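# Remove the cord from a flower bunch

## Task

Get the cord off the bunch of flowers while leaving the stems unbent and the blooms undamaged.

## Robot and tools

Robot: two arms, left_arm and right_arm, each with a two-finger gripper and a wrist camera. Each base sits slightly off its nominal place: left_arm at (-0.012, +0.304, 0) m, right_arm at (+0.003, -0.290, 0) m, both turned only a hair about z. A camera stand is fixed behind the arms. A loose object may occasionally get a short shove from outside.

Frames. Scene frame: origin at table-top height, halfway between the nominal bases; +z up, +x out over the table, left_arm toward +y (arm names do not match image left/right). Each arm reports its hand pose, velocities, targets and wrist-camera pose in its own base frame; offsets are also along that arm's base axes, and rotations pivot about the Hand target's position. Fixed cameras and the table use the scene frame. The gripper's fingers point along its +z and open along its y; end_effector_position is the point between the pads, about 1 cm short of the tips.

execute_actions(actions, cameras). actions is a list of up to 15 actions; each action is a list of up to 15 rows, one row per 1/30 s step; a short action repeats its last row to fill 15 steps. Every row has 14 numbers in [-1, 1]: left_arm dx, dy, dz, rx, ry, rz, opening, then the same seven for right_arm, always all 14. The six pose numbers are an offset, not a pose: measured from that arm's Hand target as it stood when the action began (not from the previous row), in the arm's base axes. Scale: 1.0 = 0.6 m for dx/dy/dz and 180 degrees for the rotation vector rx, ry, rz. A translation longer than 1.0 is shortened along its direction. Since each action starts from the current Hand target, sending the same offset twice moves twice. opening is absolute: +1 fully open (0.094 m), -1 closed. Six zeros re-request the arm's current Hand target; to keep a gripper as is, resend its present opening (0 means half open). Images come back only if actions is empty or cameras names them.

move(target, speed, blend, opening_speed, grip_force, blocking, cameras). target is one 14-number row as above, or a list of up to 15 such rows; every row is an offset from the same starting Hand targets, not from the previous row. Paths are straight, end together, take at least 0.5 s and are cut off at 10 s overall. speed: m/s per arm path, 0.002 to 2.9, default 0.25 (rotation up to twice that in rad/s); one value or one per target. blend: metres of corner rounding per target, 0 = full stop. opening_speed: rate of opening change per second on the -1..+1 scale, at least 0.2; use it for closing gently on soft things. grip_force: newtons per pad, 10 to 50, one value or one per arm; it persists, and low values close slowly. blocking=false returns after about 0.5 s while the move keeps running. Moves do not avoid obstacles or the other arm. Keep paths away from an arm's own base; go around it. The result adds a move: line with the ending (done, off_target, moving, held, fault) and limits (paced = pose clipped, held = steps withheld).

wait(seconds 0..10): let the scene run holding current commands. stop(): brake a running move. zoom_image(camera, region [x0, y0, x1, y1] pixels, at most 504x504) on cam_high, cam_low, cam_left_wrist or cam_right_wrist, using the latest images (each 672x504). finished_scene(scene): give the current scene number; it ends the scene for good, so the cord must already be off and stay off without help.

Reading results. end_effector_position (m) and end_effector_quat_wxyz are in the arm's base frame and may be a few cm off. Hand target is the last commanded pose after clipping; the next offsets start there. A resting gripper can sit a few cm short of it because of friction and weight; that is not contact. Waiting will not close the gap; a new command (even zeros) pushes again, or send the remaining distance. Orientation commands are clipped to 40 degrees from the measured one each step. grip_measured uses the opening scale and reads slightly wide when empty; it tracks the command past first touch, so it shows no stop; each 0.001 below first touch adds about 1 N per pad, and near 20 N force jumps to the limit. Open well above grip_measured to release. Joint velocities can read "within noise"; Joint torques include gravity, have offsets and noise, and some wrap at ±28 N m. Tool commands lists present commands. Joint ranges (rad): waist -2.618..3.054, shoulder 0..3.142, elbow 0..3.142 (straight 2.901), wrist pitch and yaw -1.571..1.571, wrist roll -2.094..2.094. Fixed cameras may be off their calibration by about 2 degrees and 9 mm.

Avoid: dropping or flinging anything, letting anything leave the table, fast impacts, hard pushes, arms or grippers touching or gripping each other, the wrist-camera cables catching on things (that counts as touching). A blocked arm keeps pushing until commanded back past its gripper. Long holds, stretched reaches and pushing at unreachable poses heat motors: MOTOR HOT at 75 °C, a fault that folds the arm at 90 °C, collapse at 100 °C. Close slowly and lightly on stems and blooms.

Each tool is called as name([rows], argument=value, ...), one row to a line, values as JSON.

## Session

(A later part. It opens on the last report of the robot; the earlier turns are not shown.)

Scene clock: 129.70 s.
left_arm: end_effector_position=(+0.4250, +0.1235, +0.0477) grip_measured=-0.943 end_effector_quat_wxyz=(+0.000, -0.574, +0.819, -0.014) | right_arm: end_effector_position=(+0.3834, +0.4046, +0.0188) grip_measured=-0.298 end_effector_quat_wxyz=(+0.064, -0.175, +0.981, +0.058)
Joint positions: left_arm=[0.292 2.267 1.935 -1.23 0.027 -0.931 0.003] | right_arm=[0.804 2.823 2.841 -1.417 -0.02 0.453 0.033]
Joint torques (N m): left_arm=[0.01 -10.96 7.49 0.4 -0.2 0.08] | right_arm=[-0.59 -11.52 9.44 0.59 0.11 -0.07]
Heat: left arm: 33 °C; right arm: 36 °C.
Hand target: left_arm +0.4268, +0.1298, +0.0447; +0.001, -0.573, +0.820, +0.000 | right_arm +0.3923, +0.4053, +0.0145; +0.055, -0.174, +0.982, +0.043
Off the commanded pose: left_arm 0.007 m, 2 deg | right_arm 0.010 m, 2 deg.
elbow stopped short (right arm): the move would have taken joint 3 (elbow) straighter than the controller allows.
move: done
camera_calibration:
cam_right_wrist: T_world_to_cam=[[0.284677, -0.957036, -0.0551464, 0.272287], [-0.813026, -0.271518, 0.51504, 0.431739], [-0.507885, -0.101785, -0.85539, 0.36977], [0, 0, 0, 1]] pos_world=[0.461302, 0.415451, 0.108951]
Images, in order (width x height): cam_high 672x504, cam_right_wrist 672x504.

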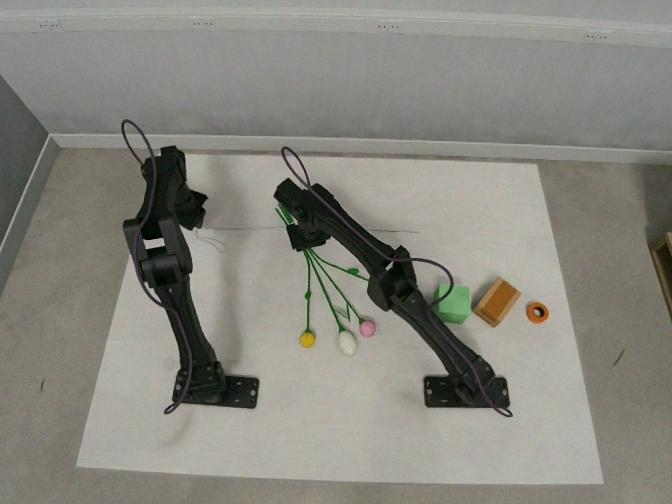

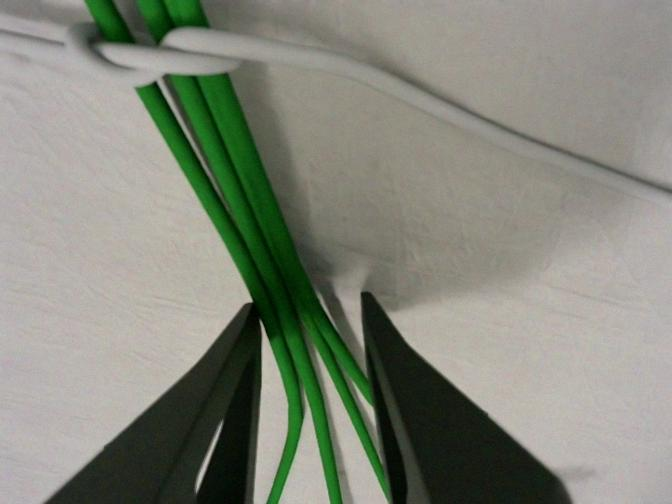

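move(target=[0.07,0.133,0.0,0,0,0,-1, 0,0,0,0,0,0,-0.3], speed=0.07, cameras=["cam_high","cam_right_wrist"])

Scene clock: 144.17 s.
left_arm: end_effector_position=(+0.4713, +0.2031, +0.0582) grip_measured=-0.943 end_effector_quat_wxyz=(+0.028, -0.573, +0.819, -0.019) | right_arm: end_effector_position=(+0.3833, +0.4045, +0.0184) grip_measured=-0.298 end_effector_quat_wxyz=(+0.063, -0.175, +0.981, +0.058)
Joint positions: left_arm=[0.414 2.673 2.715 -1.551 0.027 -0.807 0.003] | right_arm=[0.804 2.824 2.841 -1.417 -0.02 0.453 0.033]
Joint torques (N m): left_arm=[0.31 -11.79 7.38 0.47 -0.23 0.06] | right_arm=[-0.58 -11.6 9.43 0.59 0.11 -0.07]
Heat: left arm: 34 °C; right arm: 36 °C.
Hand target: left_arm +0.4688, +0.2095, +0.0447; +0.001, -0.573, +0.820, +0.000 | right_arm +0.3923, +0.4053, +0.0145; +0.055, -0.174, +0.982, +0.043
Off the commanded pose: left_arm 0.015 m, 4 deg | right_arm 0.010 m, 2 deg.
elbow stopped short (right arm): the move would have taken joint 3 (elbow) straighter than the controller allows.
joint sent to its limit (left arm) — joint 4 (wrist pitch), lower limit. The joint targets still meet the commanded pose.
move: off_target (left_arm)
camera_calibration:
cam_right_wrist: T_world_to_cam=[[0.28465, -0.957067, -0.0547547, 0.272242], [-0.812739, -0.271225, 0.515647, 0.431674], [-0.50836, -0.102278, -0.85505, 0.369732], [0, 0, 0, 1]] pos_world=[0.461301, 0.41545, 0.108454]
Images, in order (width x height): cam_high 672x504, cam_right_wrist 672x504.

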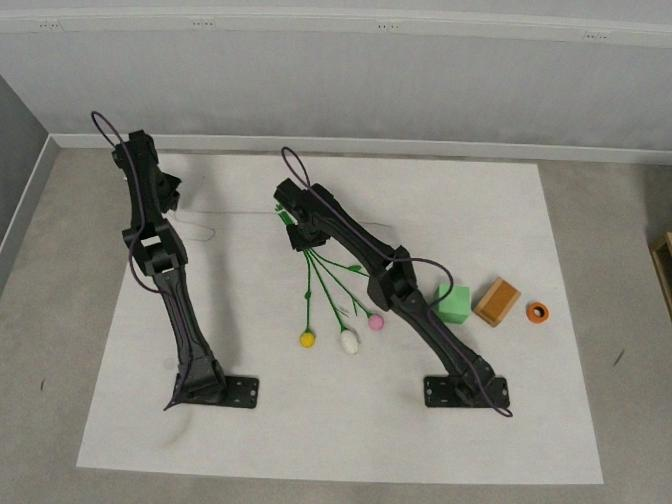

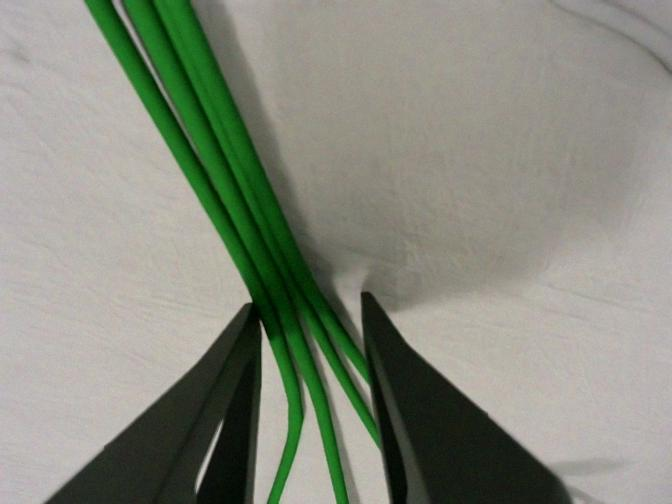

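zoom_image(camera="cam_high", region=[170, 170, 420, 295])

execute_actions(actions=[])

zoom_image(camera="cam_low", region=[330, 230, 470, 310])

Scaled by 2.016 from the camera's 672x504 image, which has a finer 960x720 frame.

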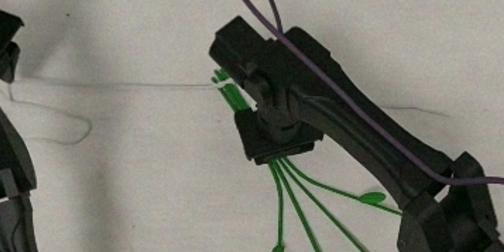

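Scene clock: 144.93 s.
left_arm: end_effector_position=(+0.4713, +0.2031, +0.0582) grip_measured=-0.943 end_effector_quat_wxyz=(+0.028, -0.573, +0.819, -0.019) | right_arm: end_effector_position=(+0.3833, +0.4045, +0.0184) grip_measured=-0.298 end_effector_quat_wxyz=(+0.063, -0.175, +0.981, +0.058)
Joint positions: left_arm=[0.414 2.673 2.715 -1.551 0.027 -0.807 0.003] | right_arm=[0.804 2.824 2.841 -1.417 -0.02 0.453 0.033]
Joint velocities: within noise
Joint torques (N m): left_arm=[0.34 -11.82 7.32 0.48 -0.2 0.11] | right_arm=[-0.57 -11.58 9.46 0.59 0.11 -0.07]
Motor temperatures (°C): left_arm=[30 32 34 30 28 27 29] | right_arm=[27 36 34 28 30 29 29]
Heat: left arm: 34 °C; right arm: 36 °C.
Hand target: left_arm +0.4688, +0.2095, +0.0447; +0.001, -0.573, +0.820, +0.000 | right_arm +0.3923, +0.4053, +0.0145; +0.055, -0.174, +0.982, +0.043
Tool commands: left_gripper/opening=-1.0 right_gripper/opening=-0.3
Off the commanded pose: left_arm 0.015 m, 4 deg | right_arm 0.010 m, 2 deg.
camera_calibration:
cam_left_wrist: T_world_to_cam=[[0.900189, -0.416772, 0.126335, -0.35455], [-0.40674, -0.700921, 0.585894, 0.323772], [-0.155633, -0.578801, -0.80048, 0.363369], [0, 0, 0, 1]] pos_world=[0.507406, 0.289491, 0.145965]
cam_right_wrist: T_world_to_cam=[[0.28465, -0.957067, -0.0547547, 0.272242], [-0.812739, -0.271225, 0.515647, 0.431674], [-0.50836, -0.102278, -0.85505, 0.369732], [0, 0, 0, 1]] pos_world=[0.461301, 0.41545, 0.108454]

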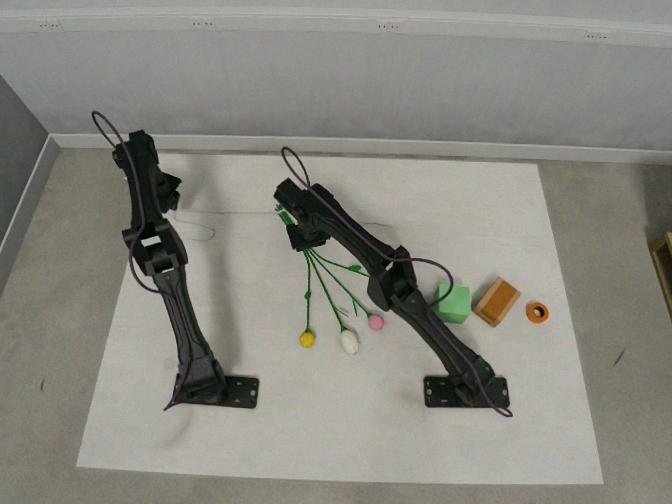

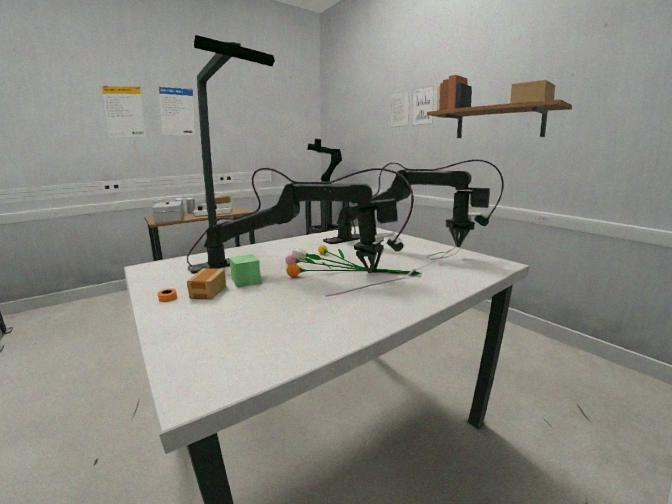

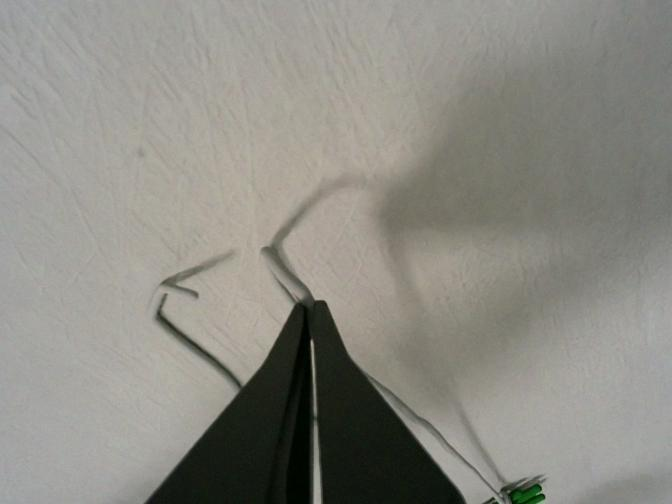

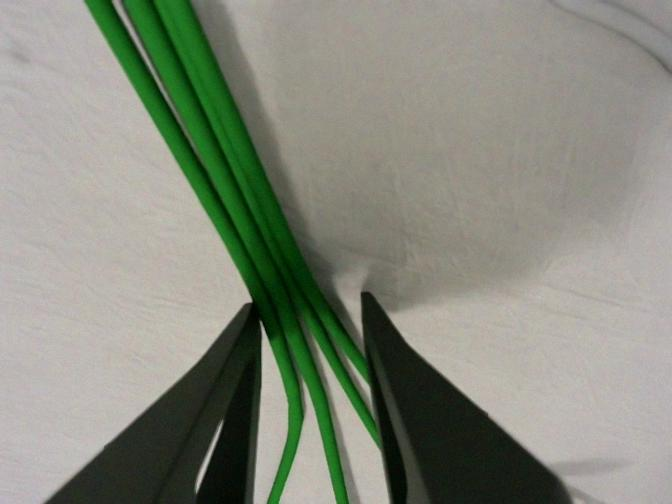

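Scaled by 3.600 from the camera's 672x504 image, which has a finer 960x720 frame.

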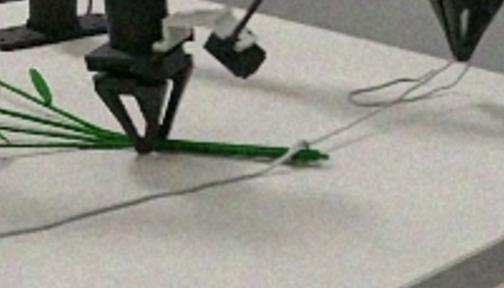

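move(target=[-0.02,0.1,-0.01,0,0,0,-1, 0,0,0,0,0,0,-0.3], speed=0.06, cameras=["cam_high","cam_right_wrist","cam_low"])

zoom_image(camera="cam_low", region=[330, 230, 470, 310])

Scene clock: 147.60 s.
left_arm: end_effector_position=(+0.4577, +0.2650, +0.0535) grip_measured=-0.943 end_effector_quat_wxyz=(+0.053, -0.576, +0.815, -0.017) | right_arm: end_effector_position=(+0.3833, +0.4045, +0.0184) grip_measured=-0.298 end_effector_quat_wxyz=(+0.063, -0.175, +0.981, +0.058)
Joint positions: left_arm=[0.531 2.745 2.836 -1.554 0.024 -0.701 0.003] | right_arm=[0.804 2.824 2.841 -1.417 -0.02 0.453 0.033]
Joint torques (N m): left_arm=[0.21 -11.96 7.32 0.57 -0.15 0.06] | right_arm=[-0.59 -11.58 9.44 0.59 0.11 -0.08]
Heat: left arm: 34 °C; right arm: 37 °C.
Hand target: left_arm +0.4568, +0.2696, +0.0387; +0.001, -0.573, +0.820, +0.000 | right_arm +0.3923, +0.4053, +0.0145; +0.055, -0.174, +0.982, +0.043
Off the commanded pose: left_arm 0.015 m, 6 deg | right_arm 0.010 m, 2 deg.
elbow stopped short (right arm): the move would have taken joint 3 (elbow) straighter than the controller allows.
elbow stopped short (left arm): the move would have taken joint 3 (elbow) straighter than the controller allows.
move: off_target (left_arm)
camera_calibration:
cam_right_wrist: T_world_to_cam=[[0.28465, -0.957067, -0.0547547, 0.272242], [-0.812739, -0.271225, 0.515647, 0.431674], [-0.50836, -0.102278, -0.85505, 0.369732], [0, 0, 0, 1]] pos_world=[0.461301, 0.41545, 0.108454]
Images, in order (width x height): cam_high 672x504, cam_low 672x504, cam_right_wrist 672x504.

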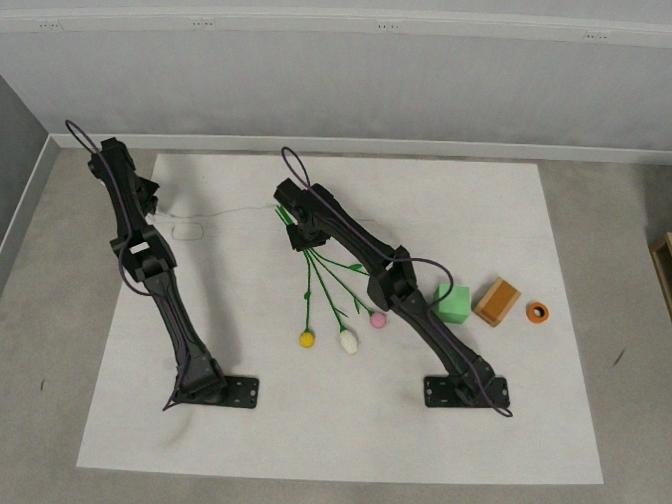

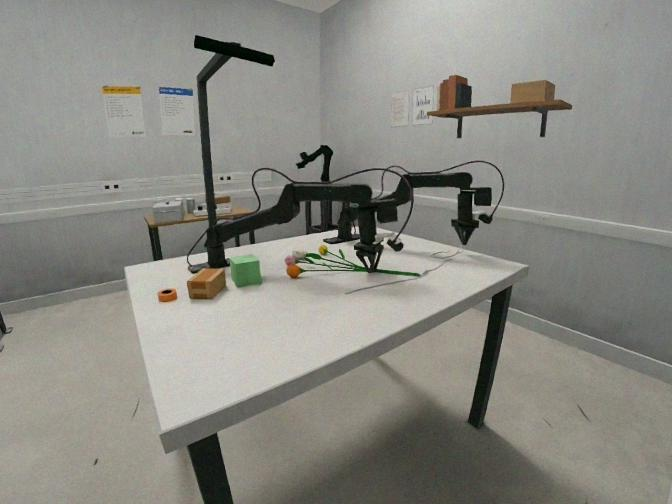

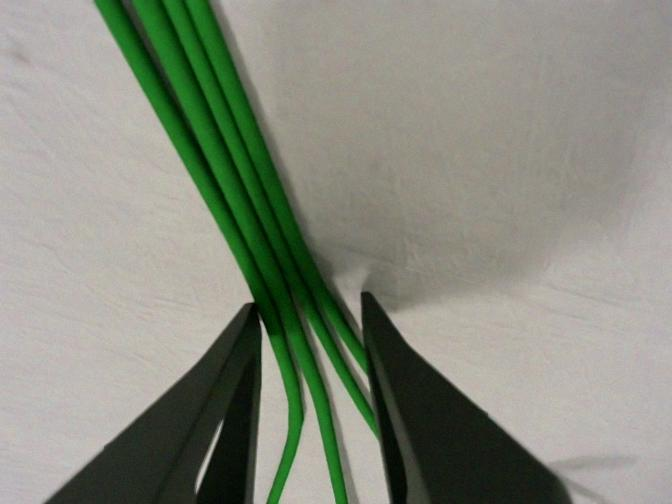

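Scaled by 3.600 from the camera's 672x504 image, which has a finer 960x720 frame.

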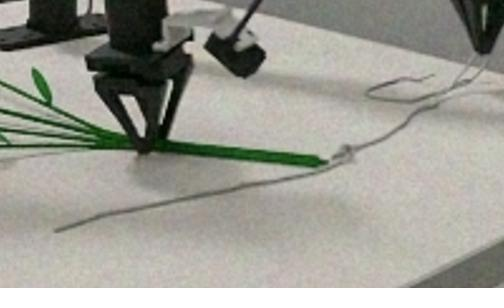

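move([
  [-0.2,0.02,-0.015,0,0,0,-1, 0,0,0,0,0,0,-0.3],
  [-0.2,0.02,-0.035,0,0,0,-1, 0,0,0,0,0,0,0.1],
  [-0.2,0.02,-0.035,0,0,0,-0.3, 0,0,0.14,0,0,0,0.1],
  [-0.2,0.02,0.1,0,0,0,-0.3, 0,-0.1,0.14,0,0,0,0.1],
], speed=[0.1,0.06,0.1,0.1], cameras=["cam_high","cam_right_wrist","cam_low"])

zoom_image(camera="cam_low", region=[330, 230, 470, 310])

Scene clock: 157.03 s.
left_arm: end_effector_position=(+0.3332, +0.2754, +0.0736) grip_measured=-0.302 end_effector_quat_wxyz=(-0.030, -0.573, +0.819, -0.008) | right_arm: end_effector_position=(+0.3932, +0.3490, +0.0766) grip_measured=+0.098 end_effector_quat_wxyz=(+0.052, -0.173, +0.983, +0.044)
Joint positions: left_arm=[0.693 2.3 2.092 -1.425 0.012 -0.528 0.033] | right_arm=[0.717 2.672 2.783 -1.547 -0.021 0.37 0.052]
Joint torques (N m): left_arm=[-0.1 -16.31 7.17 0.28 -0.07 0.03] | right_arm=[-0.21 -16.32 6.01 0.27 -0.01 -0.08]
Heat: left arm: 33 °C; right arm: 38 °C.
Hand target: left_arm +0.3368, +0.2816, +0.0986; +0.000, -0.573, +0.820, +0.000 | right_arm +0.3923, +0.3453, +0.0984; +0.055, -0.174, +0.982, +0.043
Off the commanded pose: left_arm 0.026 m, 4 deg | right_arm 0.022 m, 0 deg.
elbow stopped short (right arm): the move would have taken joint 3 (elbow) straighter than the controller allows.
joint sent to its limit (right arm) — joint 4 (wrist pitch), lower limit. The joint targets still meet the commanded pose.
move: off_target (left_arm, right_arm)
camera_calibration:
cam_right_wrist: T_world_to_cam=[[0.278877, -0.959888, -0.0290281, 0.220792], [-0.804848, -0.250109, 0.538206, 0.382493], [-0.523878, -0.12673, -0.842313, 0.432522], [0, 0, 0, 1]] pos_world=[0.472863, 0.362414, 0.164868]
Images, in order (width x height): cam_high 672x504, cam_low 672x504, cam_right_wrist 672x504.

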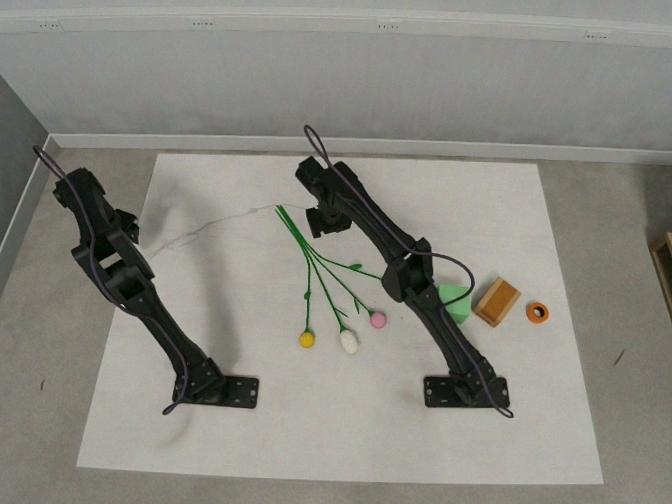

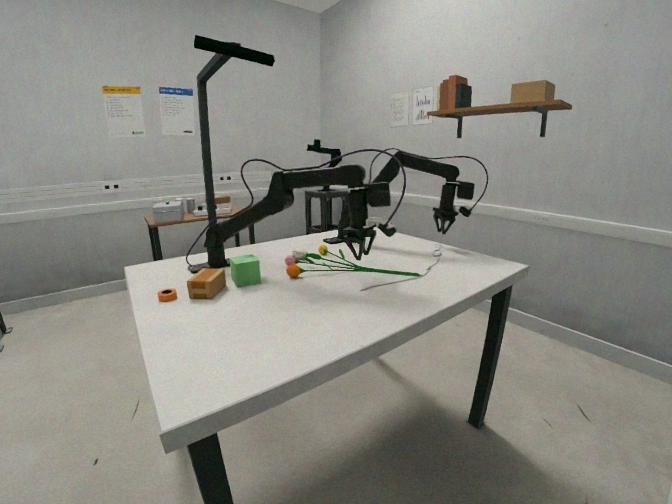

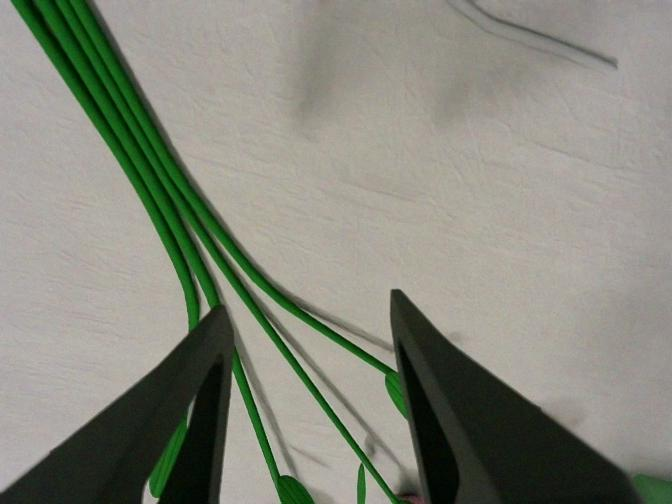

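Scaled by 3.600 from the camera's 672x504 image, which has a finer 960x720 frame.

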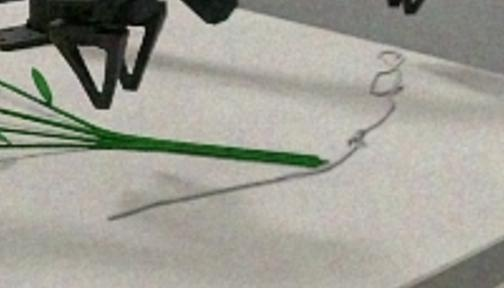

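finished_scene(scene=1)

The scene is finished: the task was done.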